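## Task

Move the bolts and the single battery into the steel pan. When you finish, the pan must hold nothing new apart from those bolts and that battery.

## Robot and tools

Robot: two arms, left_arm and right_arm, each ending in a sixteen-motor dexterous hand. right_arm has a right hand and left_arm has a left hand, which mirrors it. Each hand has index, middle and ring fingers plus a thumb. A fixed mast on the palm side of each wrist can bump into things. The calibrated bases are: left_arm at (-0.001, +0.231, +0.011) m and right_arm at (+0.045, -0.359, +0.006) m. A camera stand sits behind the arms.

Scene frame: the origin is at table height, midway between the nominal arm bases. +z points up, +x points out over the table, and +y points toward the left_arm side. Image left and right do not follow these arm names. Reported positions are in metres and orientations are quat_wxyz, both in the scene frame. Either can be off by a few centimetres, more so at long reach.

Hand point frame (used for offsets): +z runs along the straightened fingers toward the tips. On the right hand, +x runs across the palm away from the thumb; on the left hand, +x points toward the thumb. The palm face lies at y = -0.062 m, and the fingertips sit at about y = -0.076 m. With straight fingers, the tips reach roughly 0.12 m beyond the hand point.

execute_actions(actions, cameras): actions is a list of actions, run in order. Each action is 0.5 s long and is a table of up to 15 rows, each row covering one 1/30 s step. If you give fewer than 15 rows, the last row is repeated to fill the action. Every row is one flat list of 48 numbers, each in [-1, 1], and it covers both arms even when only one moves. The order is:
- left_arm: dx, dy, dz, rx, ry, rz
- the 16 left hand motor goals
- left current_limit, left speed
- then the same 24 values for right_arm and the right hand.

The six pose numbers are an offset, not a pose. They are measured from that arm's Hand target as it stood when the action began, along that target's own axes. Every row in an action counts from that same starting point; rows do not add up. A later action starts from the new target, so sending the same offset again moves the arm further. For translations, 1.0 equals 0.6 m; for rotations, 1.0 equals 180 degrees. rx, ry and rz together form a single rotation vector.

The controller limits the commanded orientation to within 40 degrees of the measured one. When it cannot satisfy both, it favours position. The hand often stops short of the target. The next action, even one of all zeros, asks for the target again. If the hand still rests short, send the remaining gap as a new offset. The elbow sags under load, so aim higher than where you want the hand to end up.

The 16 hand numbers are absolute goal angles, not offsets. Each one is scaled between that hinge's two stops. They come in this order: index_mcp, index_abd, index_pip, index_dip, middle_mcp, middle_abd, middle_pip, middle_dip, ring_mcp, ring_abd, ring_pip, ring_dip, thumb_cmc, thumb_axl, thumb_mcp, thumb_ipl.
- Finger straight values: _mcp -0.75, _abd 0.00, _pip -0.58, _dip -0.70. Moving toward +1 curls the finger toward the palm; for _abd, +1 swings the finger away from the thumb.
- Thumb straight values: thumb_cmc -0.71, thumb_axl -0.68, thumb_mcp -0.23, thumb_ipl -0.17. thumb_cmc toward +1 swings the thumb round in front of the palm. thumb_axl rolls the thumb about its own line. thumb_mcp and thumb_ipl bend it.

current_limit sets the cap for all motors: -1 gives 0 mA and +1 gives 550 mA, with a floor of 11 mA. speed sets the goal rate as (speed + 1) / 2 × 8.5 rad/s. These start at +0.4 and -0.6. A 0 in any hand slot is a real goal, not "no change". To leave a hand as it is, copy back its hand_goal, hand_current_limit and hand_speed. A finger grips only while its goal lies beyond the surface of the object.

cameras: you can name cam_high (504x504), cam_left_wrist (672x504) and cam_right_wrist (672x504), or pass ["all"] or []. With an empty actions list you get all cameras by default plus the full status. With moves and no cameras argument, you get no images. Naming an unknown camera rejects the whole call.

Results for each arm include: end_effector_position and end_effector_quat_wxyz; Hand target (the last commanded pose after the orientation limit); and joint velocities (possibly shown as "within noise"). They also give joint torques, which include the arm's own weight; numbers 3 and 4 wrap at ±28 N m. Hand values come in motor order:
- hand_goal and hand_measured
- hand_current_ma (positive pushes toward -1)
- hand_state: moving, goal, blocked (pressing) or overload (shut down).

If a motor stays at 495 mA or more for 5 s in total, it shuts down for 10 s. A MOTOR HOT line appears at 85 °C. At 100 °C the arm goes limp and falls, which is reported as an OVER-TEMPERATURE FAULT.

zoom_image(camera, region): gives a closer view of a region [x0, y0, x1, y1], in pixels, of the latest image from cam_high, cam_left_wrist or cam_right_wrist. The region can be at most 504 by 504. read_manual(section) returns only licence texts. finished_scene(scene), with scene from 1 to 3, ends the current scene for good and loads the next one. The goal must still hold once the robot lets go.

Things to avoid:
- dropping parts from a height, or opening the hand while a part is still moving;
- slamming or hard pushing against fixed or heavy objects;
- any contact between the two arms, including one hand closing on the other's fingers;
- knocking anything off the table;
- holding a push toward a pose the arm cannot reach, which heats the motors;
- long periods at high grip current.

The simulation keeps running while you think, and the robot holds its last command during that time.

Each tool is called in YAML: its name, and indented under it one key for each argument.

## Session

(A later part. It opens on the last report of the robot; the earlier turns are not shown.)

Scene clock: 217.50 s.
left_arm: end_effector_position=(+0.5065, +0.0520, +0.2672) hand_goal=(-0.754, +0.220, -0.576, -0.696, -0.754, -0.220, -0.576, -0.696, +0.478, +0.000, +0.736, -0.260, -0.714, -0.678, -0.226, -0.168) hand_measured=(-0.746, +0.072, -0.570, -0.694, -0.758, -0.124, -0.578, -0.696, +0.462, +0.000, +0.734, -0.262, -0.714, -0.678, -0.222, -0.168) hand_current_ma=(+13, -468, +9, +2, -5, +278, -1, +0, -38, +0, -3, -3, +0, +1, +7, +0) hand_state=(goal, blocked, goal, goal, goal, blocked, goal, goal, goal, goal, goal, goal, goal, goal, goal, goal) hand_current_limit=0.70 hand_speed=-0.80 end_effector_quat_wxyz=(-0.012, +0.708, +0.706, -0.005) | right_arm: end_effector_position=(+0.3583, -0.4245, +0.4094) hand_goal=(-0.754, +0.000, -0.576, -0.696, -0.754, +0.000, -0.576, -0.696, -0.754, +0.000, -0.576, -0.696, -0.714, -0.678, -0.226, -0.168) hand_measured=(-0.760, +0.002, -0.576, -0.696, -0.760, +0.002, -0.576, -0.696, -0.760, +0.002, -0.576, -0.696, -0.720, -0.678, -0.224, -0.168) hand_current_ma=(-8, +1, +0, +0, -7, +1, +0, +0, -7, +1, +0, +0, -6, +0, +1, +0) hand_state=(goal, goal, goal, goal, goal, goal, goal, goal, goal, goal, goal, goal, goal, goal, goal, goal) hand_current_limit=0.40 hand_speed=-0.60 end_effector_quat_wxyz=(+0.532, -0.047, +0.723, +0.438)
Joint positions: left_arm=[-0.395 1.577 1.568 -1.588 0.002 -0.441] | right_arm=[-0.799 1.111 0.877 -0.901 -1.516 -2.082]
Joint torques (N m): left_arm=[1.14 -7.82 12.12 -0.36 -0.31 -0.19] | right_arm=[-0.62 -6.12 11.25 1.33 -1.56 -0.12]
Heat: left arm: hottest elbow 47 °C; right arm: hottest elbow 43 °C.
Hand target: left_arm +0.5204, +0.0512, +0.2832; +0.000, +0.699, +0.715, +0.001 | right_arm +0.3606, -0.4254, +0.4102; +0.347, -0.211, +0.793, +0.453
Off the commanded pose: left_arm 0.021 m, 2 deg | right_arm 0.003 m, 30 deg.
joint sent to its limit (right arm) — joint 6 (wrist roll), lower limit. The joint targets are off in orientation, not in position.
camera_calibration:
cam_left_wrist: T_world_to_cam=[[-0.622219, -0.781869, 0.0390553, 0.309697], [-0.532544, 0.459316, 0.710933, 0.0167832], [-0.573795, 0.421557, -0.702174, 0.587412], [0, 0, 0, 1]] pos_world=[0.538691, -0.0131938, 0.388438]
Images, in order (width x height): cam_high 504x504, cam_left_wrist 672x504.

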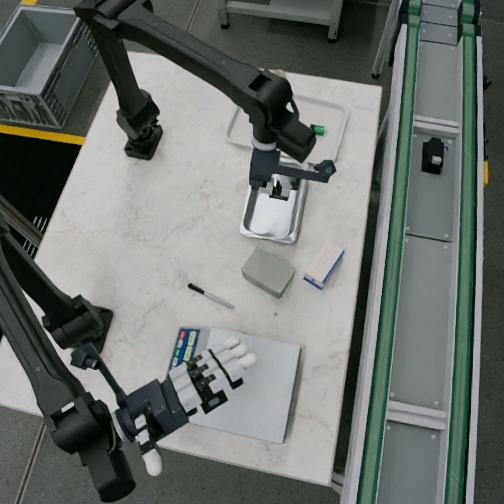

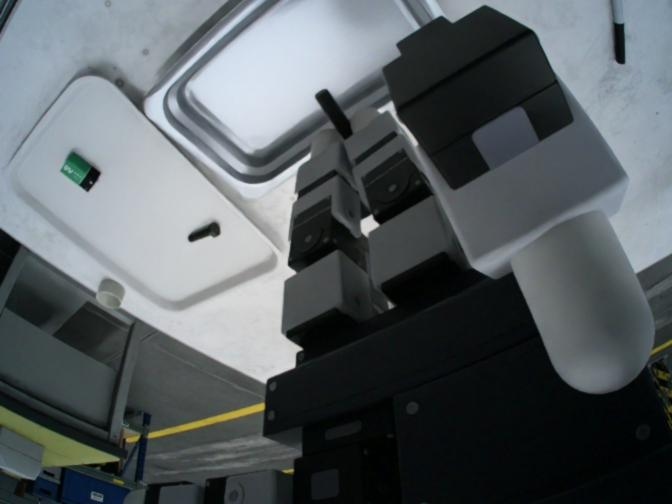

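execute_actions:
  actions:
    - [[0.001,0.0025,0.08,0,0,0,-0.754,0.22,-0.576,-0.696,-0.754,-0.22,-0.576,-0.696,0.479,0,0.737,-0.26,-0.714,-0.678,-0.226,-0.168,0.7,-0.8,0,0,0,0,0,0,-0.754,0,-0.576,-0.696,-0.754,0,-0.576,-0.696,-0.754,0,-0.576,-0.696,-0.714,-0.678,-0.226,-0.168,0.4,-0.6]]
    - [[0,0,0.08,0,0,0,-0.754,0.22,-0.576,-0.696,-0.754,-0.22,-0.576,-0.696,0.479,0,0.737,-0.26,-0.714,-0.678,-0.226,-0.168,0.7,-0.8,0,0,0,0,0,0,-0.754,0,-0.576,-0.696,-0.754,0,-0.576,-0.696,-0.754,0,-0.576,-0.696,-0.714,-0.678,-0.226,-0.168,0.4,-0.6]]
    - [[0,0,0.05,0,0,0,-0.754,0.22,-0.576,-0.696,-0.754,-0.22,-0.576,-0.696,0.479,0,0.737,-0.26,-0.714,-0.678,-0.226,-0.168,0.7,-0.8,0,0,0,0,0,0,-0.754,0,-0.576,-0.696,-0.754,0,-0.576,-0.696,-0.754,0,-0.576,-0.696,-0.714,-0.678,-0.226,-0.168,0.4,-0.6]]
  cameras: ["cam_high","cam_left_wrist"]

zoom_image:
  camera: "cam_high"
  region: [225, 145, 345, 265]

Scene clock: 246.17 s.
left_arm: end_effector_position=(+0.5171, +0.0472, +0.1624) hand_goal=(-0.754, +0.220, -0.576, -0.696, -0.754, -0.220, -0.576, -0.696, +0.478, +0.000, +0.736, -0.260, -0.714, -0.678, -0.226, -0.168) hand_measured=(-0.746, +0.072, -0.570, -0.694, -0.758, -0.124, -0.578, -0.696, +0.462, +0.000, +0.734, -0.262, -0.714, -0.678, -0.222, -0.168) hand_current_ma=(+13, -467, +9, +2, -5, +278, -1, +0, -35, +0, -3, -3, +0, +1, +7, +0) hand_state=(goal, blocked, goal, goal, goal, blocked, goal, goal, goal, goal, goal, goal, goal, goal, goal, goal) hand_current_limit=0.70 hand_speed=-0.80 end_effector_quat_wxyz=(+0.001, +0.708, +0.707, +0.000) | right_arm: end_effector_position=(+0.3583, -0.4245, +0.4094) hand_goal=(-0.754, +0.000, -0.576, -0.696, -0.754, +0.000, -0.576, -0.696, -0.754, +0.000, -0.576, -0.696, -0.714, -0.678, -0.226, -0.168) hand_measured=(-0.760, +0.002, -0.576, -0.696, -0.760, +0.002, -0.576, -0.696, -0.760, +0.002, -0.576, -0.696, -0.720, -0.678, -0.224, -0.168) hand_current_ma=(-8, +1, +0, +0, -7, +1, +0, +0, -7, +1, +0, +0, -6, +0, +1, +0) hand_state=(goal, goal, goal, goal, goal, goal, goal, goal, goal, goal, goal, goal, goal, goal, goal, goal) hand_current_limit=0.40 hand_speed=-0.60 end_effector_quat_wxyz=(+0.532, -0.047, +0.723, +0.438)
Joint positions: left_arm=[-0.395 1.629 1.349 -1.288 0.001 -0.443] | right_arm=[-0.799 1.111 0.877 -0.901 -1.516 -2.082]
Joint torques (N m): left_arm=[0.91 -8.18 7.84 0.23 -0.33 -0.19] | right_arm=[-0.38 -6.07 11.38 1.29 -1.48 -0.11]
Heat: left arm: hottest elbow 50 °C; right arm: hottest elbow 43 °C.
Hand target: left_arm +0.5220, +0.0519, +0.1571; +0.000, +0.699, +0.715, +0.001 | right_arm +0.3606, -0.4254, +0.4102; +0.347, -0.211, +0.793, +0.453
Off the commanded pose: left_arm 0.009 m, 1 deg | right_arm 0.003 m, 30 deg.
joint sent to its limit (right arm) — joint 6 (wrist roll), lower limit. The joint targets are off in orientation, not in position.
camera_calibration:
cam_left_wrist: T_world_to_cam=[[-0.621958, -0.78238, 0.032387, 0.317538], [-0.550974, 0.46664, 0.691863, 0.111458], [-0.556413, 0.412466, -0.721302, 0.516372], [0, 0, 0, 1]] pos_world=[0.546222, -0.0165606, 0.285062]
Images, in order (width x height): cam_high 504x504, cam_left_wrist 672x504.

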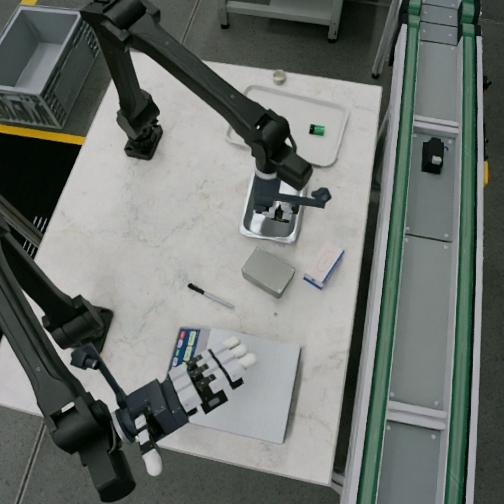

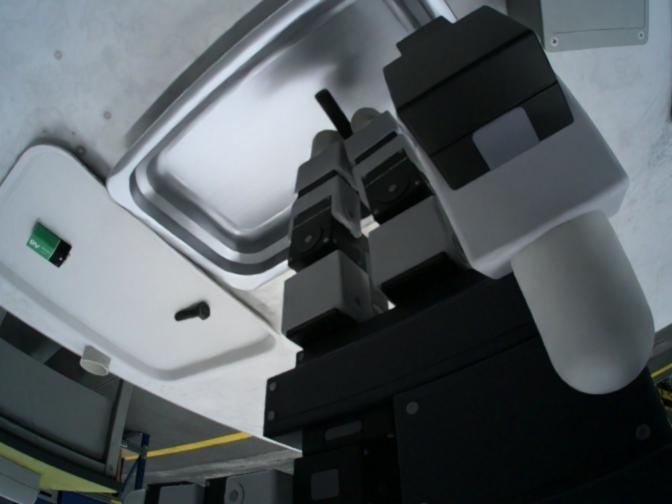

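Scaled by 4.200 from the camera's 504x504 image, which has a finer 720x720 frame.

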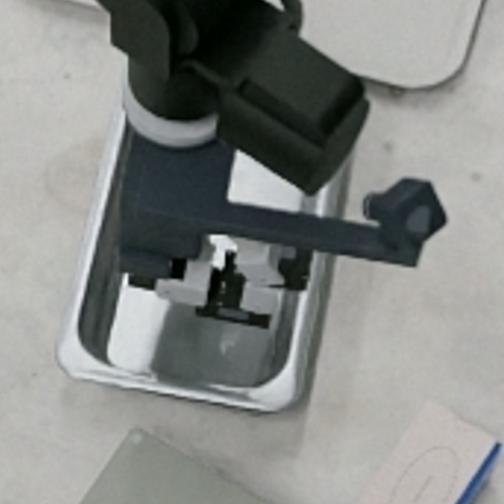

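execute_actions:
  actions:
    - [[0.01,0,0.027,0,0,0,-0.754,0.22,-0.576,-0.696,-0.754,-0.22,-0.576,-0.696,0.479,0,0.737,-0.26,-0.714,-0.678,-0.226,-0.168,0.7,-0.8,0,0,0,0,0,0,-0.754,0,-0.576,-0.696,-0.754,0,-0.576,-0.696,-0.754,0,-0.576,-0.696,-0.714,-0.678,-0.226,-0.168,0.4,-0.6]]
    - [[0,0,0.018,0,0,0,-0.754,0.22,-0.576,-0.696,-0.754,-0.22,-0.576,-0.696,0.479,0,0.737,-0.26,-0.714,-0.678,-0.226,-0.168,0.7,-0.8,0,0,0,0,0,0,-0.754,0,-0.576,-0.696,-0.754,0,-0.576,-0.696,-0.754,0,-0.576,-0.696,-0.714,-0.678,-0.226,-0.168,0.4,-0.6]]
  cameras: ["cam_left_wrist"]

zoom_image:
  camera: "cam_left_wrist"
  region: [200, 0, 460, 210]

Scene clock: 262.43 s.
left_arm: end_effector_position=(+0.5173, +0.0526, +0.1378) hand_goal=(-0.754, +0.220, -0.576, -0.696, -0.754, -0.220, -0.576, -0.696, +0.478, +0.000, +0.736, -0.260, -0.714, -0.678, -0.226, -0.168) hand_measured=(-0.746, +0.072, -0.570, -0.694, -0.758, -0.124, -0.578, -0.696, +0.462, +0.000, +0.734, -0.262, -0.714, -0.678, -0.222, -0.168) hand_current_ma=(+13, -467, +9, +2, -5, +278, -1, +0, -35, +0, -3, -3, +0, +1, +7, +0) hand_state=(goal, blocked, goal, goal, goal, blocked, goal, goal, goal, goal, goal, goal, goal, goal, goal, goal) hand_current_limit=0.70 hand_speed=-0.80 end_effector_quat_wxyz=(+0.004, +0.704, +0.710, +0.001) | right_arm: end_effector_position=(+0.3583, -0.4245, +0.4094) hand_goal=(-0.754, +0.000, -0.576, -0.696, -0.754, +0.000, -0.576, -0.696, -0.754, +0.000, -0.576, -0.696, -0.714, -0.678, -0.226, -0.168) hand_measured=(-0.760, +0.002, -0.576, -0.696, -0.760, +0.002, -0.576, -0.696, -0.760, +0.002, -0.576, -0.696, -0.720, -0.678, -0.224, -0.168) hand_current_ma=(-8, +1, +0, +0, -7, +1, +0, +0, -7, +1, +0, +0, -6, +0, +1, +0) hand_state=(goal, goal, goal, goal, goal, goal, goal, goal, goal, goal, goal, goal, goal, goal, goal, goal) hand_current_limit=0.40 hand_speed=-0.60 end_effector_quat_wxyz=(+0.532, -0.047, +0.723, +0.438)
Joint positions: left_arm=[-0.386 1.642 1.296 -1.218 0.001 -0.443] | right_arm=[-0.799 1.111 0.877 -0.901 -1.516 -2.082]
Joint torques (N m): left_arm=[1.26 -7.82 7.58 0.23 -0.32 -0.1] | right_arm=[-0.85 -5.77 11.4 1.4 -1.5 -0.11]
Heat: left arm: hottest elbow 48 °C; right arm: hottest elbow 43 °C.
Hand target: left_arm +0.5219, +0.0579, +0.1301; +0.000, +0.699, +0.715, +0.001 | right_arm +0.3606, -0.4254, +0.4102; +0.347, -0.211, +0.793, +0.453
Off the commanded pose: left_arm 0.010 m, 1 deg | right_arm 0.003 m, 30 deg.
joint sent to its limit (right arm) — joint 6 (wrist roll), lower limit. The joint targets are off in orientation, not in position.
camera_calibration:
cam_left_wrist: T_world_to_cam=[[-0.614907, -0.787981, 0.031241, 0.319455], [-0.558355, 0.463009, 0.688377, 0.130516], [-0.556892, 0.405844, -0.72468, 0.497585], [0, 0, 0, 1]] pos_world=[0.546411, -0.0106473, 0.260766]
Images, in order (width x height): cam_left_wrist 672x504.

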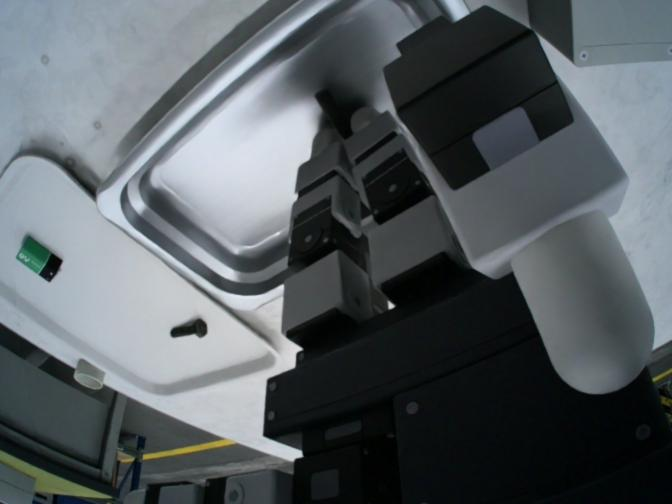

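Scaled by 1.938 from the camera's 672x504 image, which has a finer 960x720 frame.

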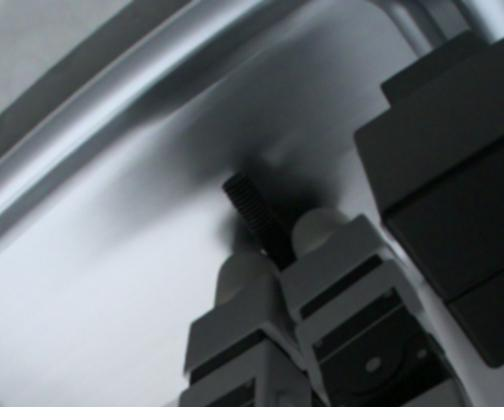

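execute_actions:
  actions:
    - [[0,0,0.012,0,0,0,-0.754,0.22,-0.576,-0.696,-0.754,-0.22,-0.576,-0.696,0.479,0,0.737,-0.26,-0.714,-0.678,-0.226,-0.168,0.7,-0.8,0,0,0,0,0,0,-0.754,0,-0.576,-0.696,-0.754,0,-0.576,-0.696,-0.754,0,-0.576,-0.696,-0.714,-0.678,-0.226,-0.168,0.4,-0.6]]

Scene clock: 273.07 s.
left_arm: end_effector_position=(+0.5177, +0.0525, +0.1330) hand_goal=(-0.754, +0.220, -0.576, -0.696, -0.754, -0.220, -0.576, -0.696, +0.478, +0.000, +0.736, -0.260, -0.714, -0.678, -0.226, -0.168) hand_measured=(-0.746, +0.072, -0.570, -0.694, -0.758, -0.124, -0.578, -0.696, +0.462, +0.000, +0.734, -0.262, -0.714, -0.678, -0.222, -0.168) hand_current_ma=(+13, -467, +8, +2, -6, +278, -2, +0, -35, +0, -3, -3, +0, +1, +7, +0) hand_state=(goal, blocked, goal, goal, goal, blocked, goal, goal, goal, goal, goal, goal, goal, goal, goal, goal) hand_current_limit=0.70 hand_speed=-0.80 end_effector_quat_wxyz=(+0.005, +0.704, +0.710, +0.001) | right_arm: end_effector_position=(+0.3583, -0.4245, +0.4094) hand_goal=(-0.754, +0.000, -0.576, -0.696, -0.754, +0.000, -0.576, -0.696, -0.754, +0.000, -0.576, -0.696, -0.714, -0.678, -0.226, -0.168) hand_measured=(-0.760, +0.002, -0.576, -0.696, -0.760, +0.002, -0.576, -0.696, -0.760, +0.002, -0.576, -0.696, -0.720, -0.678, -0.224, -0.168) hand_current_ma=(-8, +1, +0, +0, -7, +1, +0, +0, -7, +1, +0, +0, -6, +0, +1, +0) hand_state=(goal, goal, goal, goal, goal, goal, goal, goal, goal, goal, goal, goal, goal, goal, goal, goal) hand_current_limit=0.40 hand_speed=-0.60 end_effector_quat_wxyz=(+0.532, -0.047, +0.723, +0.438)
Joint positions: left_arm=[-0.386 1.645 1.286 -1.201 0.001 -0.443] | right_arm=[-0.799 1.111 0.877 -0.901 -1.516 -2.082]
Joint torques (N m): left_arm=[1.38 -7.59 7.39 0.39 -0.33 -0.09] | right_arm=[-0.56 -5.95 11.37 1.5 -1.52 -0.1]
Heat: left arm: hottest elbow 46 °C; right arm: hottest elbow 43 °C.
Hand target: left_arm +0.5219, +0.0579, +0.1230; +0.000, +0.699, +0.715, +0.001 | right_arm +0.3606, -0.4254, +0.4102; +0.347, -0.211, +0.793, +0.453
Off the commanded pose: left_arm 0.012 m, 1 deg | right_arm 0.003 m, 30 deg.
joint sent to its limit (right arm) — joint 6 (wrist roll), lower limit. The joint targets are off in orientation, not in position.

execute_actions:
  actions:
    - [[0,0,0.006,0,0,0,-0.754,0.22,-0.576,-0.696,-0.754,-0.22,-0.576,-0.696,0.479,0,0.737,-0.26,-0.714,-0.678,-0.226,-0.168,0.7,-0.8,0,0,0,0,0,0,-0.754,0,-0.576,-0.696,-0.754,0,-0.576,-0.696,-0.754,0,-0.576,-0.696,-0.714,-0.678,-0.226,-0.168,0.4,-0.6]]
    - [[0,0,0,0,0,0,-0.754,0.05,-0.576,-0.696,-0.754,-0.10,-0.576,-0.696,0.479,0,0.737,-0.26,-0.714,-0.678,-0.226,-0.168,0.7,-0.93,0,0,0,0,0,0,-0.754,0,-0.576,-0.696,-0.754,0,-0.576,-0.696,-0.754,0,-0.576,-0.696,-0.714,-0.678,-0.226,-0.168,0.4,-0.6]]
    - [[0,0,-0.005,0,0,0,-0.754,-0.02,-0.576,-0.696,-0.754,-0.04,-0.576,-0.696,0.479,0,0.737,-0.26,-0.714,-0.678,-0.226,-0.168,0.7,-0.9,0,0,0,0,0,0,-0.754,0,-0.576,-0.696,-0.754,0,-0.576,-0.696,-0.754,0,-0.576,-0.696,-0.714,-0.678,-0.226,-0.168,0.4,-0.6]]
    - [[0,0,-0.01,0,0,0,-0.754,-0.02,-0.576,-0.696,-0.754,-0.04,-0.576,-0.696,0.479,0,0.737,-0.26,-0.714,-0.678,-0.226,-0.168,0.7,-0.9,0,0,0,0,0,0,-0.754,0,-0.576,-0.696,-0.754,0,-0.576,-0.696,-0.754,0,-0.576,-0.696,-0.714,-0.678,-0.226,-0.168,0.4,-0.6]]
  cameras: ["cam_left_wrist"]

zoom_image:
  camera: "cam_left_wrist"
  region: [200, 0, 460, 210]

Scene clock: 286.37 s.
left_arm: end_effector_position=(+0.5180, +0.0536, +0.1329) hand_goal=(-0.754, -0.020, -0.576, -0.696, -0.754, -0.040, -0.576, -0.696, +0.478, +0.000, +0.736, -0.260, -0.714, -0.678, -0.226, -0.168) hand_measured=(-0.752, -0.016, -0.574, -0.694, -0.760, -0.066, -0.580, -0.698, +0.462, +0.000, +0.734, -0.262, -0.714, -0.678, -0.222, -0.168) hand_current_ma=(+4, +4, +2, +2, -8, -52, -6, -2, -35, +0, -3, -3, +0, +1, +7, +0) hand_state=(goal, goal, goal, goal, goal, blocked, goal, goal, goal, goal, goal, goal, goal, goal, goal, goal) hand_current_limit=0.70 hand_speed=-0.90 end_effector_quat_wxyz=(+0.005, +0.704, +0.710, +0.003) | right_arm: end_effector_position=(+0.3583, -0.4245, +0.4094) hand_goal=(-0.754, +0.000, -0.576, -0.696, -0.754, +0.000, -0.576, -0.696, -0.754, +0.000, -0.576, -0.696, -0.714, -0.678, -0.226, -0.168) hand_measured=(-0.760, +0.002, -0.576, -0.696, -0.760, +0.002, -0.576, -0.696, -0.760, +0.002, -0.576, -0.696, -0.720, -0.678, -0.224, -0.168) hand_current_ma=(-8, +1, +0, +0, -7, +1, +0, +0, -7, +1, +0, +0, -6, +0, +1, +0) hand_state=(goal, goal, goal, goal, goal, goal, goal, goal, goal, goal, goal, goal, goal, goal, goal, goal) hand_current_limit=0.40 hand_speed=-0.60 end_effector_quat_wxyz=(+0.532, -0.047, +0.723, +0.438)
Joint positions: left_arm=[-0.384 1.645 1.286 -1.2 -0.002 -0.443] | right_arm=[-0.799 1.111 0.877 -0.901 -1.516 -2.082]
Joint torques (N m): left_arm=[1.49 -8.12 8.21 -0.08 -0.21 -0.09] | right_arm=[-0.32 -6.36 11.44 1.44 -1.55 -0.1]
Heat: left arm: hottest elbow 45 °C; right arm: hottest elbow 43 °C.
Hand target: left_arm +0.5219, +0.0579, +0.1285; +0.000, +0.699, +0.715, +0.001 | right_arm +0.3606, -0.4254, +0.4102; +0.347, -0.211, +0.793, +0.453
Off the commanded pose: left_arm 0.007 m, 1 deg | right_arm 0.003 m, 30 deg.
joint sent to its limit (right arm) — joint 6 (wrist roll), lower limit. The joint targets are off in orientation, not in position.
camera_calibration:
cam_left_wrist: T_world_to_cam=[[-0.614154, -0.788724, 0.0270005, 0.321157], [-0.562257, 0.461307, 0.686341, 0.136268], [-0.553789, 0.406338, -0.726779, 0.492678], [0, 0, 0, 1]] pos_world=[0.546698, -0.00975069, 0.25587]
Images, in order (width x height): cam_left_wrist 672x504.

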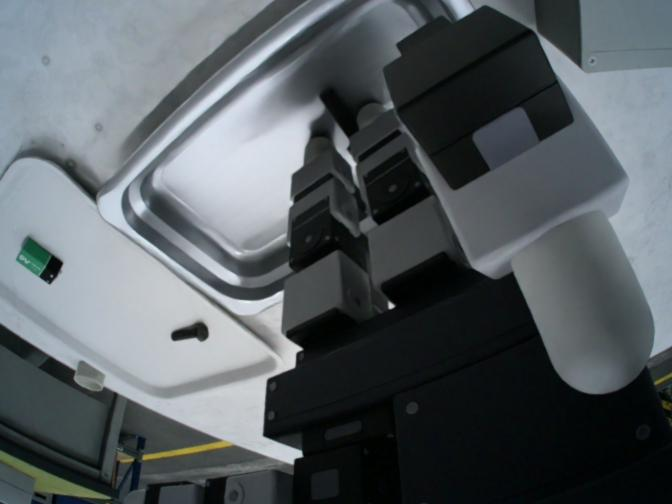

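Scaled by 1.938 from the camera's 672x504 image, which has a finer 960x720 frame.

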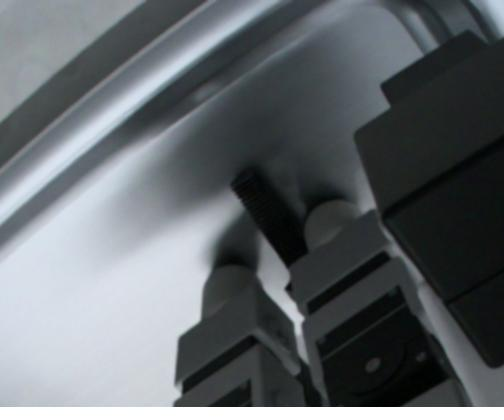

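execute_actions:
  actions:
    - [[0,0,-0.07,0,0,0,-0.754,-0.02,-0.576,-0.696,-0.754,-0.04,-0.576,-0.696,0.479,0,0.737,-0.26,-0.714,-0.678,-0.226,-0.168,0.7,-0.9,0,0,0,0,0,0,-0.754,0,-0.576,-0.696,-0.754,0,-0.576,-0.696,-0.754,0,-0.576,-0.696,-0.714,-0.678,-0.226,-0.168,0.4,-0.6]]
    - [[0,0,-0.14,0,0,0,-0.754,-0.02,-0.576,-0.696,-0.754,-0.04,-0.576,-0.696,0.479,0,0.737,-0.26,-0.714,-0.678,-0.226,-0.168,0.7,-0.9,0,0,0,0,0,0,-0.754,0,-0.576,-0.696,-0.754,0,-0.576,-0.696,-0.754,0,-0.576,-0.696,-0.714,-0.678,-0.226,-0.168,0.4,-0.6]]
    - [[0.143,-0.061,0,0,0,-0.1086,-0.754,-0.2,-0.576,-0.696,-0.754,0.2,-0.576,-0.696,0.479,0,0.737,-0.26,-0.714,-0.678,-0.226,-0.168,0.7,-0.85,0,0,0,0,0,0,-0.754,0,-0.576,-0.696,-0.754,0,-0.576,-0.696,-0.754,0,-0.576,-0.696,-0.714,-0.678,-0.226,-0.168,0.4,-0.6]]
    - [[0.1552,-0.0096,0,0,0,-0.1086,-0.754,-0.2,-0.576,-0.696,-0.754,0.2,-0.576,-0.696,0.479,0,0.737,-0.26,-0.714,-0.678,-0.226,-0.168,0.7,-0.85,0,0,0,0,0,0,-0.754,0,-0.576,-0.696,-0.754,0,-0.576,-0.696,-0.754,0,-0.576,-0.696,-0.714,-0.678,-0.226,-0.168,0.4,-0.6]]
    - [[0.1495,0.0429,0,0,0,-0.1086,-0.754,-0.2,-0.576,-0.696,-0.754,0.2,-0.576,-0.696,0.479,0,0.737,-0.26,-0.714,-0.678,-0.226,-0.168,0.7,-0.85,0,0,0,0,0,0,-0.754,0,-0.576,-0.696,-0.754,0,-0.576,-0.696,-0.754,0,-0.576,-0.696,-0.714,-0.678,-0.226,-0.168,0.4,-0.6]]
    - [[0.1265,0.0904,0.055,0,0,-0.1086,-0.754,-0.2,-0.576,-0.696,-0.754,0.2,-0.576,-0.696,0.479,0,0.737,-0.26,-0.714,-0.678,-0.226,-0.168,0.7,-0.85,0,0,0,0,0,0,-0.754,0,-0.576,-0.696,-0.754,0,-0.576,-0.696,-0.754,0,-0.576,-0.696,-0.714,-0.678,-0.226,-0.168,0.4,-0.6]]
  cameras: ["cam_high","cam_left_wrist"]

zoom_image:
  camera: "cam_high"
  region: [225, 135, 345, 255]

zoom_image:
  camera: "cam_left_wrist"
  region: [260, 0, 460, 150]

Scene clock: 309.03 s.
left_arm: end_effector_position=(+0.3647, +0.3979, +0.2175) hand_goal=(-0.754, -0.200, -0.576, -0.696, -0.754, +0.200, -0.576, -0.696, +0.478, +0.000, +0.736, -0.260, -0.714, -0.678, -0.226, -0.168) hand_measured=(-0.752, -0.196, -0.574, -0.694, -0.752, +0.198, -0.574, -0.696, +0.462, +0.000, +0.734, -0.262, -0.714, -0.678, -0.222, -0.168) hand_current_ma=(+2, +4, +2, +2, +2, -2, +2, +1, -35, +0, -2, -3, +0, +1, +7, +0) hand_state=(goal, goal, goal, goal, goal, goal, goal, goal, goal, goal, goal, goal, goal, goal, goal, goal) hand_current_limit=0.70 hand_speed=-0.85 end_effector_quat_wxyz=(-0.008, +0.099, +0.995, -0.002) | right_arm: end_effector_position=(+0.3583, -0.4245, +0.4094) hand_goal=(-0.754, +0.000, -0.576, -0.696, -0.754, +0.000, -0.576, -0.696, -0.754, +0.000, -0.576, -0.696, -0.714, -0.678, -0.226, -0.168) hand_measured=(-0.760, +0.002, -0.576, -0.696, -0.760, +0.002, -0.576, -0.696, -0.760, +0.002, -0.576, -0.696, -0.720, -0.678, -0.224, -0.168) hand_current_ma=(-8, +1, +0, +0, -7, +1, +0, +0, -7, +1, +0, +0, -6, +0, +1, +0) hand_state=(goal, goal, goal, goal, goal, goal, goal, goal, goal, goal, goal, goal, goal, goal, goal, goal) hand_current_limit=0.40 hand_speed=-0.60 end_effector_quat_wxyz=(+0.532, -0.047, +0.723, +0.438)
Joint positions: left_arm=[0.26 1.353 1.193 -1.428 -0.001 -1.162] | right_arm=[-0.799 1.111 0.877 -0.901 -1.516 -2.082]
Joint torques (N m): left_arm=[0.56 -5.42 8.31 0.12 -0.24 -0.21] | right_arm=[-0.73 -5.95 11.4 1.54 -1.52 -0.1]
Heat: left arm: hottest elbow 44 °C; right arm: hottest elbow 43 °C.
Hand target: left_arm +0.3680, +0.3978, +0.2216; +0.001, +0.092, +0.996, +0.001 | right_arm +0.3606, -0.4254, +0.4102; +0.347, -0.211, +0.793, +0.453
Off the commanded pose: left_arm 0.005 m, 1 deg | right_arm 0.003 m, 30 deg.
joint sent to its limit (right arm) — joint 6 (wrist roll), lower limit. The joint targets are off in orientation, not in position.
camera_calibration:
cam_left_wrist: T_world_to_cam=[[0.64654, -0.762557, 0.0221991, 0.0270623], [-0.551258, -0.446877, 0.704567, 0.186553], [-0.527353, -0.467768, -0.70929, 0.663751], [0, 0, 0, 1]] pos_world=[0.435373, 0.414485, 0.338752]
Images, in order (width x height): cam_high 504x504, cam_left_wrist 672x504.

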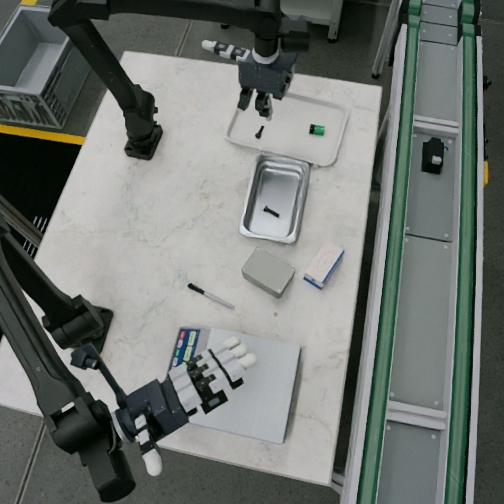

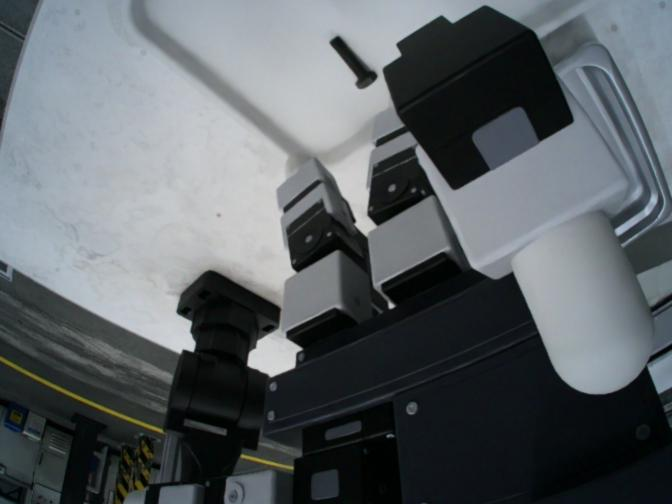

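Scaled by 4.200 from the camera's 504x504 image, which has a finer 720x720 frame.

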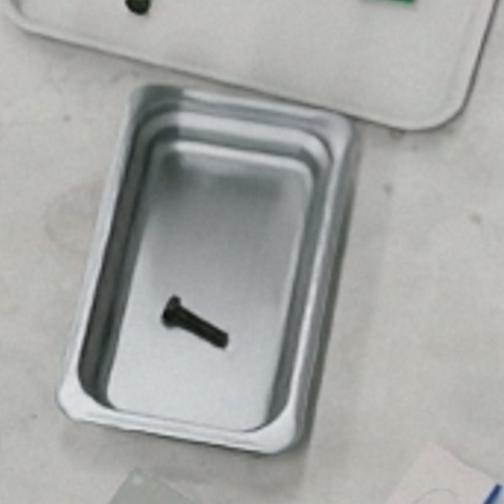

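Scaled by 2.520 from the camera's 672x504 image, which has a finer 960x720 frame.

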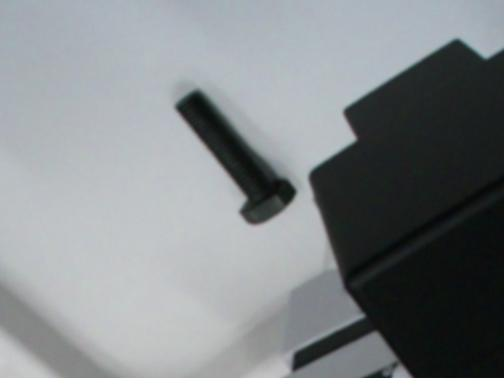

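execute_actions:
  actions:
    - [[-0.0312,0.0008,0.08,0,0,0.015,-0.754,-0.2,-0.576,-0.696,-0.754,0.2,-0.576,-0.696,0.479,0,0.737,-0.26,-0.714,-0.678,-0.226,-0.168,0.7,-0.85,0,0,0,0,0,0,-0.754,0,-0.576,-0.696,-0.754,0,-0.576,-0.696,-0.754,0,-0.576,-0.696,-0.714,-0.678,-0.226,-0.168,0.4,-0.6]]
    - [[0,0,0.052,0,0,0,-0.754,-0.2,-0.576,-0.696,-0.754,0.2,-0.576,-0.696,0.479,0,0.737,-0.26,-0.714,-0.678,-0.226,-0.168,0.7,-0.85,0,0,0,0,0,0,-0.754,0,-0.576,-0.696,-0.754,0,-0.576,-0.696,-0.754,0,-0.576,-0.696,-0.714,-0.678,-0.226,-0.168,0.4,-0.6]]
  cameras: ["cam_left_wrist"]

zoom_image:
  camera: "cam_left_wrist"
  region: [260, 60, 460, 210]

Scene clock: 338.97 s.
left_arm: end_effector_position=(+0.3800, +0.3985, +0.1464) hand_goal=(-0.754, -0.200, -0.576, -0.696, -0.754, +0.200, -0.576, -0.696, +0.478, +0.000, +0.736, -0.260, -0.714, -0.678, -0.226, -0.168) hand_measured=(-0.752, -0.196, -0.574, -0.694, -0.752, +0.198, -0.574, -0.696, +0.462, +0.000, +0.734, -0.262, -0.714, -0.678, -0.222, -0.168) hand_current_ma=(+2, +3, +2, +2, +2, -2, +2, +1, -35, +0, -2, -3, +0, +1, +7, +0) hand_state=(goal, goal, goal, goal, goal, goal, goal, goal, goal, goal, goal, goal, goal, goal, goal, goal) hand_current_limit=0.70 hand_speed=-0.85 end_effector_quat_wxyz=(+0.001, +0.102, +0.995, +0.001) | right_arm: end_effector_position=(+0.3583, -0.4245, +0.4094) hand_goal=(-0.754, +0.000, -0.576, -0.696, -0.754, +0.000, -0.576, -0.696, -0.754, +0.000, -0.576, -0.696, -0.714, -0.678, -0.226, -0.168) hand_measured=(-0.760, +0.002, -0.576, -0.696, -0.760, +0.002, -0.576, -0.696, -0.760, +0.002, -0.576, -0.696, -0.720, -0.678, -0.224, -0.168) hand_current_ma=(-8, +1, +0, +0, -7, +1, +0, +0, -7, +1, +0, +0, -6, +0, +1, +0) hand_state=(goal, goal, goal, goal, goal, goal, goal, goal, goal, goal, goal, goal, goal, goal, goal, goal) hand_current_limit=0.40 hand_speed=-0.60 end_effector_quat_wxyz=(+0.532, -0.047, +0.723, +0.438)
Joint positions: left_arm=[0.253 1.426 1.073 -1.214 -0.001 -1.161] | right_arm=[-0.799 1.111 0.877 -0.901 -1.516 -2.082]
Joint torques (N m): left_arm=[-0.32 -5.13 7.71 0.21 -0.21 0.15] | right_arm=[-1.14 -5.89 11.36 1.51 -1.48 -0.13]
Heat: left arm: hottest elbow 45 °C; right arm: hottest elbow 43 °C.
Hand target: left_arm +0.3865, +0.3948, +0.1425; +0.001, +0.115, +0.993, +0.001 | right_arm +0.3606, -0.4254, +0.4102; +0.347, -0.211, +0.793, +0.453
Off the commanded pose: left_arm 0.009 m, 2 deg | right_arm 0.003 m, 30 deg.
joint sent to its limit (right arm) — joint 6 (wrist roll), lower limit. The joint targets are off in orientation, not in position.
camera_calibration:
cam_left_wrist: T_world_to_cam=[[0.640162, -0.767576, 0.0319387, 0.0222346], [-0.568735, -0.445559, 0.691388, 0.253374], [-0.516462, -0.460765, -0.721777, 0.616607], [0, 0, 0, 1]] pos_world=[0.448323, 0.41407, 0.269163]
Images, in order (width x height): cam_left_wrist 672x504.

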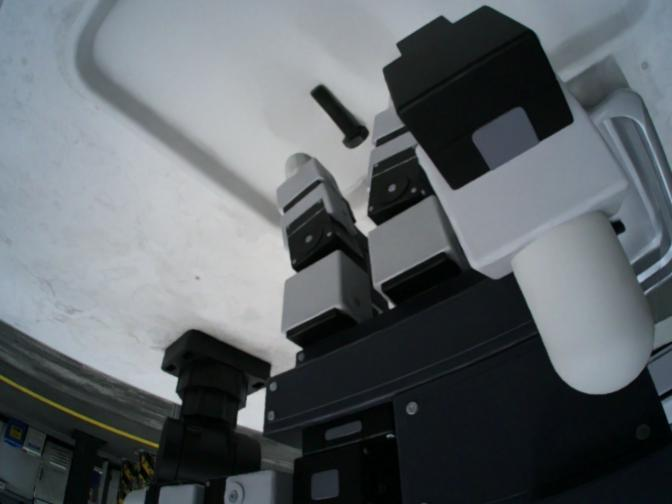

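Scaled by 2.520 from the camera's 672x504 image, which has a finer 960x720 frame.

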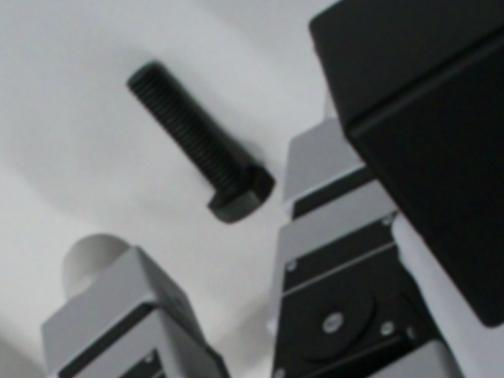

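execute_actions:
  actions:
    - [[0.0032,-0.0008,0.02,0,0,0,-0.754,-0.2,-0.576,-0.696,-0.754,0.2,-0.576,-0.696,0.479,0,0.737,-0.26,-0.714,-0.678,-0.226,-0.168,0.7,-0.85,0,0,0,0,0,0,-0.754,0,-0.576,-0.696,-0.754,0,-0.576,-0.696,-0.754,0,-0.576,-0.696,-0.714,-0.678,-0.226,-0.168,0.4,-0.6]]
    - [[0,0,0.014,0,0,0,-0.754,-0.2,-0.576,-0.696,-0.754,0.2,-0.576,-0.696,0.479,0,0.737,-0.26,-0.714,-0.678,-0.226,-0.168,0.7,-0.85,0,0,0,0,0,0,-0.754,0,-0.576,-0.696,-0.754,0,-0.576,-0.696,-0.754,0,-0.576,-0.696,-0.714,-0.678,-0.226,-0.168,0.4,-0.6]]
  cameras: ["cam_left_wrist"]

zoom_image:
  camera: "cam_left_wrist"
  region: [260, 60, 460, 210]

Scene clock: 353.70 s.
left_arm: end_effector_position=(+0.3797, +0.3984, +0.1310) hand_goal=(-0.754, -0.200, -0.576, -0.696, -0.754, +0.200, -0.576, -0.696, +0.478, +0.000, +0.736, -0.260, -0.714, -0.678, -0.226, -0.168) hand_measured=(-0.752, -0.196, -0.574, -0.694, -0.754, +0.198, -0.576, -0.696, +0.462, +0.000, +0.734, -0.262, -0.714, -0.678, -0.222, -0.168) hand_current_ma=(+2, +3, +2, +2, +0, -2, +1, +1, -35, +0, -2, -3, +0, +1, +7, +0) hand_state=(goal, goal, goal, goal, goal, goal, goal, goal, goal, goal, goal, goal, goal, goal, goal, goal) hand_current_limit=0.70 hand_speed=-0.85 end_effector_quat_wxyz=(+0.006, +0.103, +0.995, +0.003) | right_arm: end_effector_position=(+0.3583, -0.4245, +0.4094) hand_goal=(-0.754, +0.000, -0.576, -0.696, -0.754, +0.000, -0.576, -0.696, -0.754, +0.000, -0.576, -0.696, -0.714, -0.678, -0.226, -0.168) hand_measured=(-0.760, +0.002, -0.576, -0.696, -0.760, +0.002, -0.576, -0.696, -0.760, +0.002, -0.576, -0.696, -0.720, -0.678, -0.224, -0.168) hand_current_ma=(-8, +1, +0, +0, -7, +1, +0, +0, -7, +1, +0, +0, -6, +0, +1, +0) hand_state=(goal, goal, goal, goal, goal, goal, goal, goal, goal, goal, goal, goal, goal, goal, goal, goal) hand_current_limit=0.40 hand_speed=-0.60 end_effector_quat_wxyz=(+0.532, -0.047, +0.723, +0.438)
Joint positions: left_arm=[0.253 1.435 1.038 -1.161 -0.001 -1.16] | right_arm=[-0.799 1.111 0.877 -0.901 -1.516 -2.082]
Joint torques (N m): left_arm=[-0.73 -4.48 6.93 0.34 -0.25 0.15] | right_arm=[-0.5 -5.95 11.34 1.37 -1.53 -0.1]
Heat: left arm: hottest elbow 43 °C; right arm: hottest elbow 43 °C.
Hand target: left_arm +0.3845, +0.3948, +0.1219; +0.000, +0.115, +0.993, +0.001 | right_arm +0.3606, -0.4254, +0.4102; +0.347, -0.211, +0.793, +0.453
Off the commanded pose: left_arm 0.011 m, 2 deg | right_arm 0.003 m, 30 deg.
joint sent to its limit (right arm) — joint 6 (wrist roll), lower limit. The joint targets are off in orientation, not in position.
camera_calibration:
cam_left_wrist: T_world_to_cam=[[0.639236, -0.768147, 0.0364265, 0.0228164], [-0.575516, -0.44644, 0.68518, 0.267586], [-0.510057, -0.458956, -0.727462, 0.60284], [0, 0, 0, 1]] pos_world=[0.446898, 0.413665, 0.254367]
Images, in order (width x height): cam_left_wrist 672x504.

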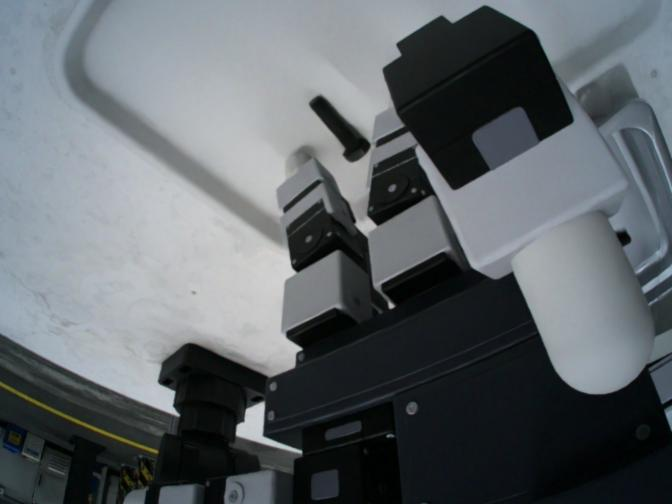

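Scaled by 2.520 from the camera's 672x504 image, which has a finer 960x720 frame.

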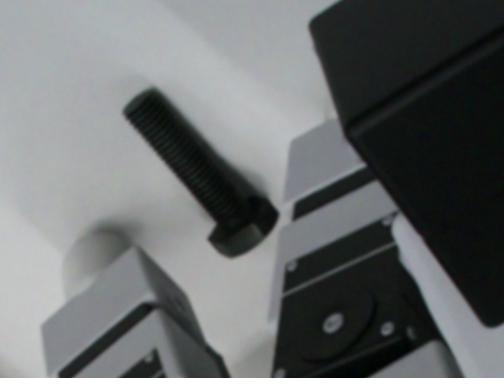

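execute_actions:
  actions:
    - [[0.0035,-0.0008,-0.016,0,0,0,-0.754,-0.2,-0.576,-0.696,-0.754,0.2,-0.576,-0.696,0.479,0,0.737,-0.26,-0.714,-0.678,-0.226,-0.168,0.7,-0.85,0,0,0,0,0,0,-0.754,0,-0.576,-0.696,-0.754,0,-0.576,-0.696,-0.754,0,-0.576,-0.696,-0.714,-0.678,-0.226,-0.168,0.4,-0.6]]
    - [[0,0,0,0,0,0,-0.754,0.22,-0.576,-0.696,-0.754,-0.22,-0.576,-0.696,0.479,0,0.737,-0.26,-0.714,-0.678,-0.226,-0.168,0.7,-0.8,0,0,0,0,0,0,-0.754,0,-0.576,-0.696,-0.754,0,-0.576,-0.696,-0.754,0,-0.576,-0.696,-0.714,-0.678,-0.226,-0.168,0.4,-0.6]]
    - [[0,0,0,0,0,0,-0.754,0.22,-0.576,-0.696,-0.754,-0.22,-0.576,-0.696,0.479,0,0.737,-0.26,-0.714,-0.678,-0.226,-0.168,0.7,-0.8,0,0,0,0,0,0,-0.754,0,-0.576,-0.696,-0.754,0,-0.576,-0.696,-0.754,0,-0.576,-0.696,-0.714,-0.678,-0.226,-0.168,0.4,-0.6]]
  cameras: ["cam_left_wrist"]

zoom_image:
  camera: "cam_left_wrist"
  region: [260, 60, 460, 210]

Scene clock: 365.03 s.
left_arm: end_effector_position=(+0.3801, +0.3973, +0.1309) hand_goal=(-0.754, +0.220, -0.576, -0.696, -0.754, -0.220, -0.576, -0.696, +0.478, +0.000, +0.736, -0.260, -0.714, -0.678, -0.226, -0.168) hand_measured=(-0.752, +0.190, -0.574, -0.694, -0.750, +0.000, -0.574, -0.696, +0.462, +0.000, +0.734, -0.262, -0.714, -0.678, -0.222, -0.168) hand_current_ma=(+4, -65, +2, +2, +6, +467, +1, +1, -35, +0, -2, -3, +0, +1, +7, +0) hand_state=(goal, blocked, goal, goal, goal, blocked, goal, goal, goal, goal, goal, goal, goal, goal, goal, goal) hand_current_limit=0.70 hand_speed=-0.80 end_effector_quat_wxyz=(+0.006, +0.105, +0.994, +0.001) | right_arm: end_effector_position=(+0.3583, -0.4245, +0.4094) hand_goal=(-0.754, +0.000, -0.576, -0.696, -0.754, +0.000, -0.576, -0.696, -0.754, +0.000, -0.576, -0.696, -0.714, -0.678, -0.226, -0.168) hand_measured=(-0.760, +0.002, -0.576, -0.696, -0.760, +0.002, -0.576, -0.696, -0.760, +0.002, -0.576, -0.696, -0.720, -0.678, -0.224, -0.168) hand_current_ma=(-8, +1, +0, +0, -7, +1, +0, +0, -7, +1, +0, +0, -6, +0, +1, +0) hand_state=(goal, goal, goal, goal, goal, goal, goal, goal, goal, goal, goal, goal, goal, goal, goal, goal) hand_current_limit=0.40 hand_speed=-0.60 end_effector_quat_wxyz=(+0.532, -0.047, +0.723, +0.438)
Joint positions: left_arm=[0.252 1.435 1.039 -1.163 0.002 -1.158] | right_arm=[-0.799 1.111 0.877 -0.901 -1.516 -2.082]
Joint torques (N m): left_arm=[-0.21 -5.36 7.68 -0.58 -0.35 0.11] | right_arm=[-0.62 -6.59 11.34 1.52 -1.55 -0.13]
Heat: left arm: hottest elbow 43 °C; right arm: hottest elbow 43 °C.
Hand target: left_arm +0.3824, +0.3948, +0.1316; +0.001, +0.115, +0.993, +0.001 | right_arm +0.3606, -0.4254, +0.4102; +0.347, -0.211, +0.793, +0.453
Off the commanded pose: left_arm 0.003 m, 1 deg | right_arm 0.003 m, 30 deg.
joint sent to its limit (right arm) — joint 6 (wrist roll), lower limit. The joint targets are off in orientation, not in position.
camera_calibration:
cam_left_wrist: T_world_to_cam=[[0.636036, -0.77068, 0.0388652, 0.0235928], [-0.577068, -0.441604, 0.687006, 0.265739], [-0.512299, -0.459389, -0.725611, 0.603278], [0, 0, 0, 1]] pos_world=[0.447402, 0.412673, 0.254264]
Images, in order (width x height): cam_left_wrist 672x504.

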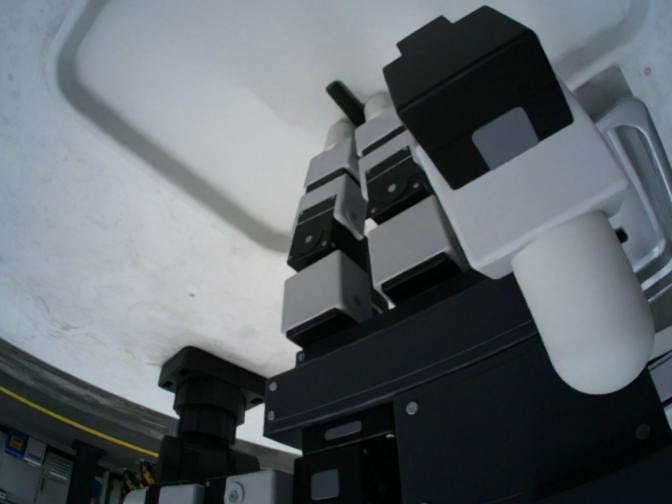

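Scaled by 2.520 from the camera's 672x504 image, which has a finer 960x720 frame.

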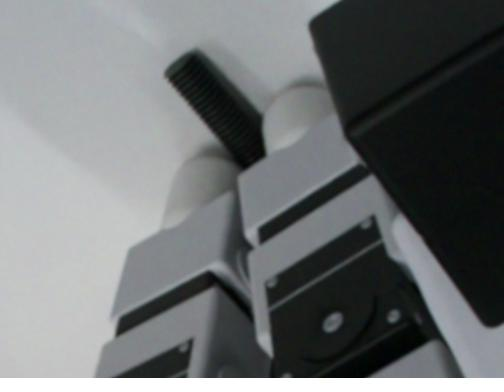

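execute_actions:
  actions:
    - [[0,0,0,0,0,0,-0.754,0.3,-0.576,-0.696,-0.754,-0.22,-0.576,-0.696,0.479,0,0.737,-0.26,-0.714,-0.678,-0.226,-0.168,0.7,-0.8,0,0,0,0,0,0,-0.754,0,-0.576,-0.696,-0.754,0,-0.576,-0.696,-0.754,0,-0.576,-0.696,-0.714,-0.678,-0.226,-0.168,0.4,-0.6]]
    - [[0.0015,0.013,-0.0308,-0.0098,0.0045,0,-0.754,0.3,-0.576,-0.696,-0.754,-0.22,-0.576,-0.696,0.479,0,0.737,-0.26,-0.714,-0.678,-0.226,-0.168,0.7,-0.8,0,0,0,0,0,0,-0.754,0,-0.576,-0.696,-0.754,0,-0.576,-0.696,-0.754,0,-0.576,-0.696,-0.714,-0.678,-0.226,-0.168,0.4,-0.6]]
  cameras: []

Scene clock: 375.50 s.
left_arm: end_effector_position=(+0.3700, +0.4009, +0.1347) hand_goal=(-0.754, +0.300, -0.576, -0.696, -0.754, -0.220, -0.576, -0.696, +0.478, +0.000, +0.736, -0.260, -0.714, -0.678, -0.226, -0.168) hand_measured=(-0.754, +0.196, -0.576, -0.694, -0.754, +0.000, -0.576, -0.696, +0.462, +0.000, +0.734, -0.262, -0.714, -0.678, -0.222, -0.168) hand_current_ma=(+0, -312, +1, +2, +1, +467, +0, +1, -35, +0, -2, -3, +0, +1, +7, +0) hand_state=(goal, blocked, goal, goal, goal, blocked, goal, goal, goal, goal, goal, goal, goal, goal, goal, goal) hand_current_limit=0.70 hand_speed=-0.80 end_effector_quat_wxyz=(-0.018, +0.107, +0.994, +0.011) | right_arm: end_effector_position=(+0.3583, -0.4245, +0.4094) hand_goal=(-0.754, +0.000, -0.576, -0.696, -0.754, +0.000, -0.576, -0.696, -0.754, +0.000, -0.576, -0.696, -0.714, -0.678, -0.226, -0.168) hand_measured=(-0.760, +0.002, -0.576, -0.696, -0.760, +0.002, -0.576, -0.696, -0.760, +0.002, -0.576, -0.696, -0.720, -0.678, -0.224, -0.168) hand_current_ma=(-8, +1, +0, +0, -7, +1, +0, +0, -7, +1, +0, +0, -6, +0, +1, +0) hand_state=(goal, goal, goal, goal, goal, goal, goal, goal, goal, goal, goal, goal, goal, goal, goal, goal) hand_current_limit=0.40 hand_speed=-0.60 end_effector_quat_wxyz=(+0.532, -0.047, +0.723, +0.438)
Joint positions: left_arm=[0.251 1.434 1.042 -1.207 -0.031 -1.155] | right_arm=[-0.799 1.111 0.877 -0.901 -1.516 -2.082]
Joint torques (N m): left_arm=[0.15 -6.3 10.13 -0.57 -0.41 0.14] | right_arm=[-0.67 -5.54 11.29 1.42 -1.55 -0.11]
Heat: left arm: hottest elbow 43 °C; right arm: hottest elbow 43 °C.
Hand target: left_arm +0.3833, +0.4026, +0.1501; -0.005, +0.115, +0.993, +0.017 | right_arm +0.3606, -0.4254, +0.4102; +0.347, -0.211, +0.793, +0.453
Off the commanded pose: left_arm 0.020 m, 2 deg | right_arm 0.003 m, 30 deg.
joint sent to its limit (right arm) — joint 6 (wrist roll), lower limit. The joint targets are off in orientation, not in position.
No camera images: "cameras" was empty.

execute_actions:
  actions:
    - [[-0.0135,-0.0073,-0.015,0.0052,-0.0143,0,-0.754,0.3,-0.576,-0.696,-0.754,-0.22,-0.576,-0.696,0.479,0,0.737,-0.26,-0.714,-0.678,-0.226,-0.168,0.7,-0.8,0,0,0,0,0,0,-0.754,0,-0.576,-0.696,-0.754,0,-0.576,-0.696,-0.754,0,-0.576,-0.696,-0.714,-0.678,-0.226,-0.168,0.4,-0.6]]
    - [[0,0,-0.035,0,0,0,-0.754,0.3,-0.576,-0.696,-0.754,-0.22,-0.576,-0.696,0.479,0,0.737,-0.26,-0.714,-0.678,-0.226,-0.168,0.7,-0.8,0,0,0,0,0,0,-0.754,0,-0.576,-0.696,-0.754,0,-0.576,-0.696,-0.754,0,-0.576,-0.696,-0.714,-0.678,-0.226,-0.168,0.4,-0.6]]
  cameras: ["cam_left_wrist"]

zoom_image:
  camera: "cam_left_wrist"
  region: [260, 60, 460, 210]

Scene clock: 386.07 s.
left_arm: end_effector_position=(+0.3719, +0.3965, +0.1565) hand_goal=(-0.754, +0.300, -0.576, -0.696, -0.754, -0.220, -0.576, -0.696, +0.478, +0.000, +0.736, -0.260, -0.714, -0.678, -0.226, -0.168) hand_measured=(-0.750, +0.196, -0.574, -0.694, -0.750, +0.000, -0.574, -0.696, +0.462, +0.000, +0.734, -0.262, -0.714, -0.678, -0.222, -0.168) hand_current_ma=(+7, -312, +2, +2, +7, +467, +3, +1, -35, +0, -2, -3, +0, +1, +7, +0) hand_state=(goal, blocked, goal, goal, goal, blocked, goal, goal, goal, goal, goal, goal, goal, goal, goal, goal) hand_current_limit=0.70 hand_speed=-0.80 end_effector_quat_wxyz=(-0.010, +0.106, +0.994, -0.001) | right_arm: end_effector_position=(+0.3583, -0.4245, +0.4094) hand_goal=(-0.754, +0.000, -0.576, -0.696, -0.754, +0.000, -0.576, -0.696, -0.754, +0.000, -0.576, -0.696, -0.714, -0.678, -0.226, -0.168) hand_measured=(-0.760, +0.002, -0.576, -0.696, -0.760, +0.002, -0.576, -0.696, -0.760, +0.002, -0.576, -0.696, -0.720, -0.678, -0.224, -0.168) hand_current_ma=(-8, +1, +0, +0, -7, +1, +0, +0, -7, +1, +0, +0, -6, +0, +1, +0) hand_state=(goal, goal, goal, goal, goal, goal, goal, goal, goal, goal, goal, goal, goal, goal, goal, goal) hand_current_limit=0.40 hand_speed=-0.60 end_effector_quat_wxyz=(+0.532, -0.047, +0.723, +0.438)
Joint positions: left_arm=[0.251 1.408 1.082 -1.264 -0.004 -1.155] | right_arm=[-0.799 1.111 0.877 -0.901 -1.516 -2.082]
Joint torques (N m): left_arm=[-0.56 -7.24 11.11 -0.28 -0.21 0.07] | right_arm=[-0.38 -6.12 11.29 1.46 -1.5 -0.11]
Heat: left arm: hottest elbow 44 °C; right arm: hottest elbow 43 °C.
Hand target: left_arm +0.3895, +0.3960, +0.1798; +0.017, +0.116, +0.993, +0.006 | right_arm +0.3606, -0.4254, +0.4102; +0.347, -0.211, +0.793, +0.453
Off the commanded pose: left_arm 0.029 m, 3 deg | right_arm 0.003 m, 30 deg.
joint sent to its limit (right arm) — joint 6 (wrist roll), lower limit. The joint targets are off in orientation, not in position.
camera_calibration:
cam_left_wrist: T_world_to_cam=[[0.634582, -0.77262, 0.0190881, 0.0315275], [-0.556526, -0.439679, 0.704955, 0.231989], [-0.53627, -0.457975, -0.708995, 0.62299], [0, 0, 0, 1]] pos_world=[0.443192, 0.411673, 0.277553]
Images, in order (width x height): cam_left_wrist 672x504.

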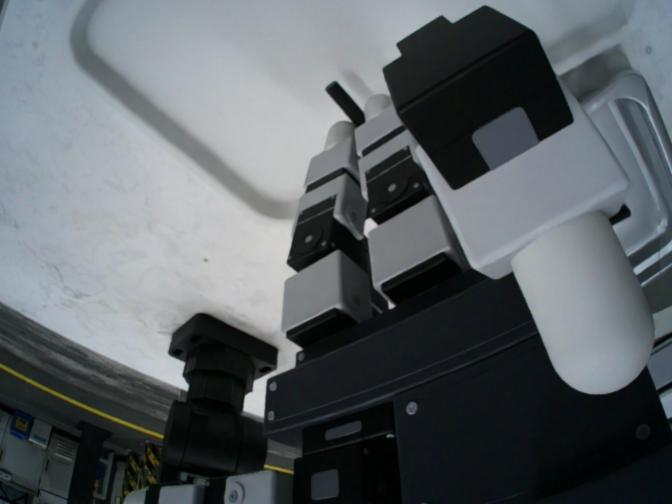

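Scaled by 2.520 from the camera's 672x504 image, which has a finer 960x720 frame.

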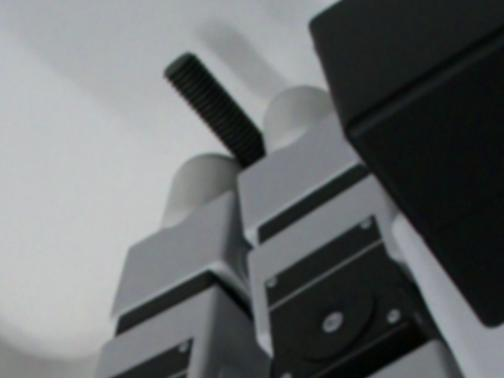

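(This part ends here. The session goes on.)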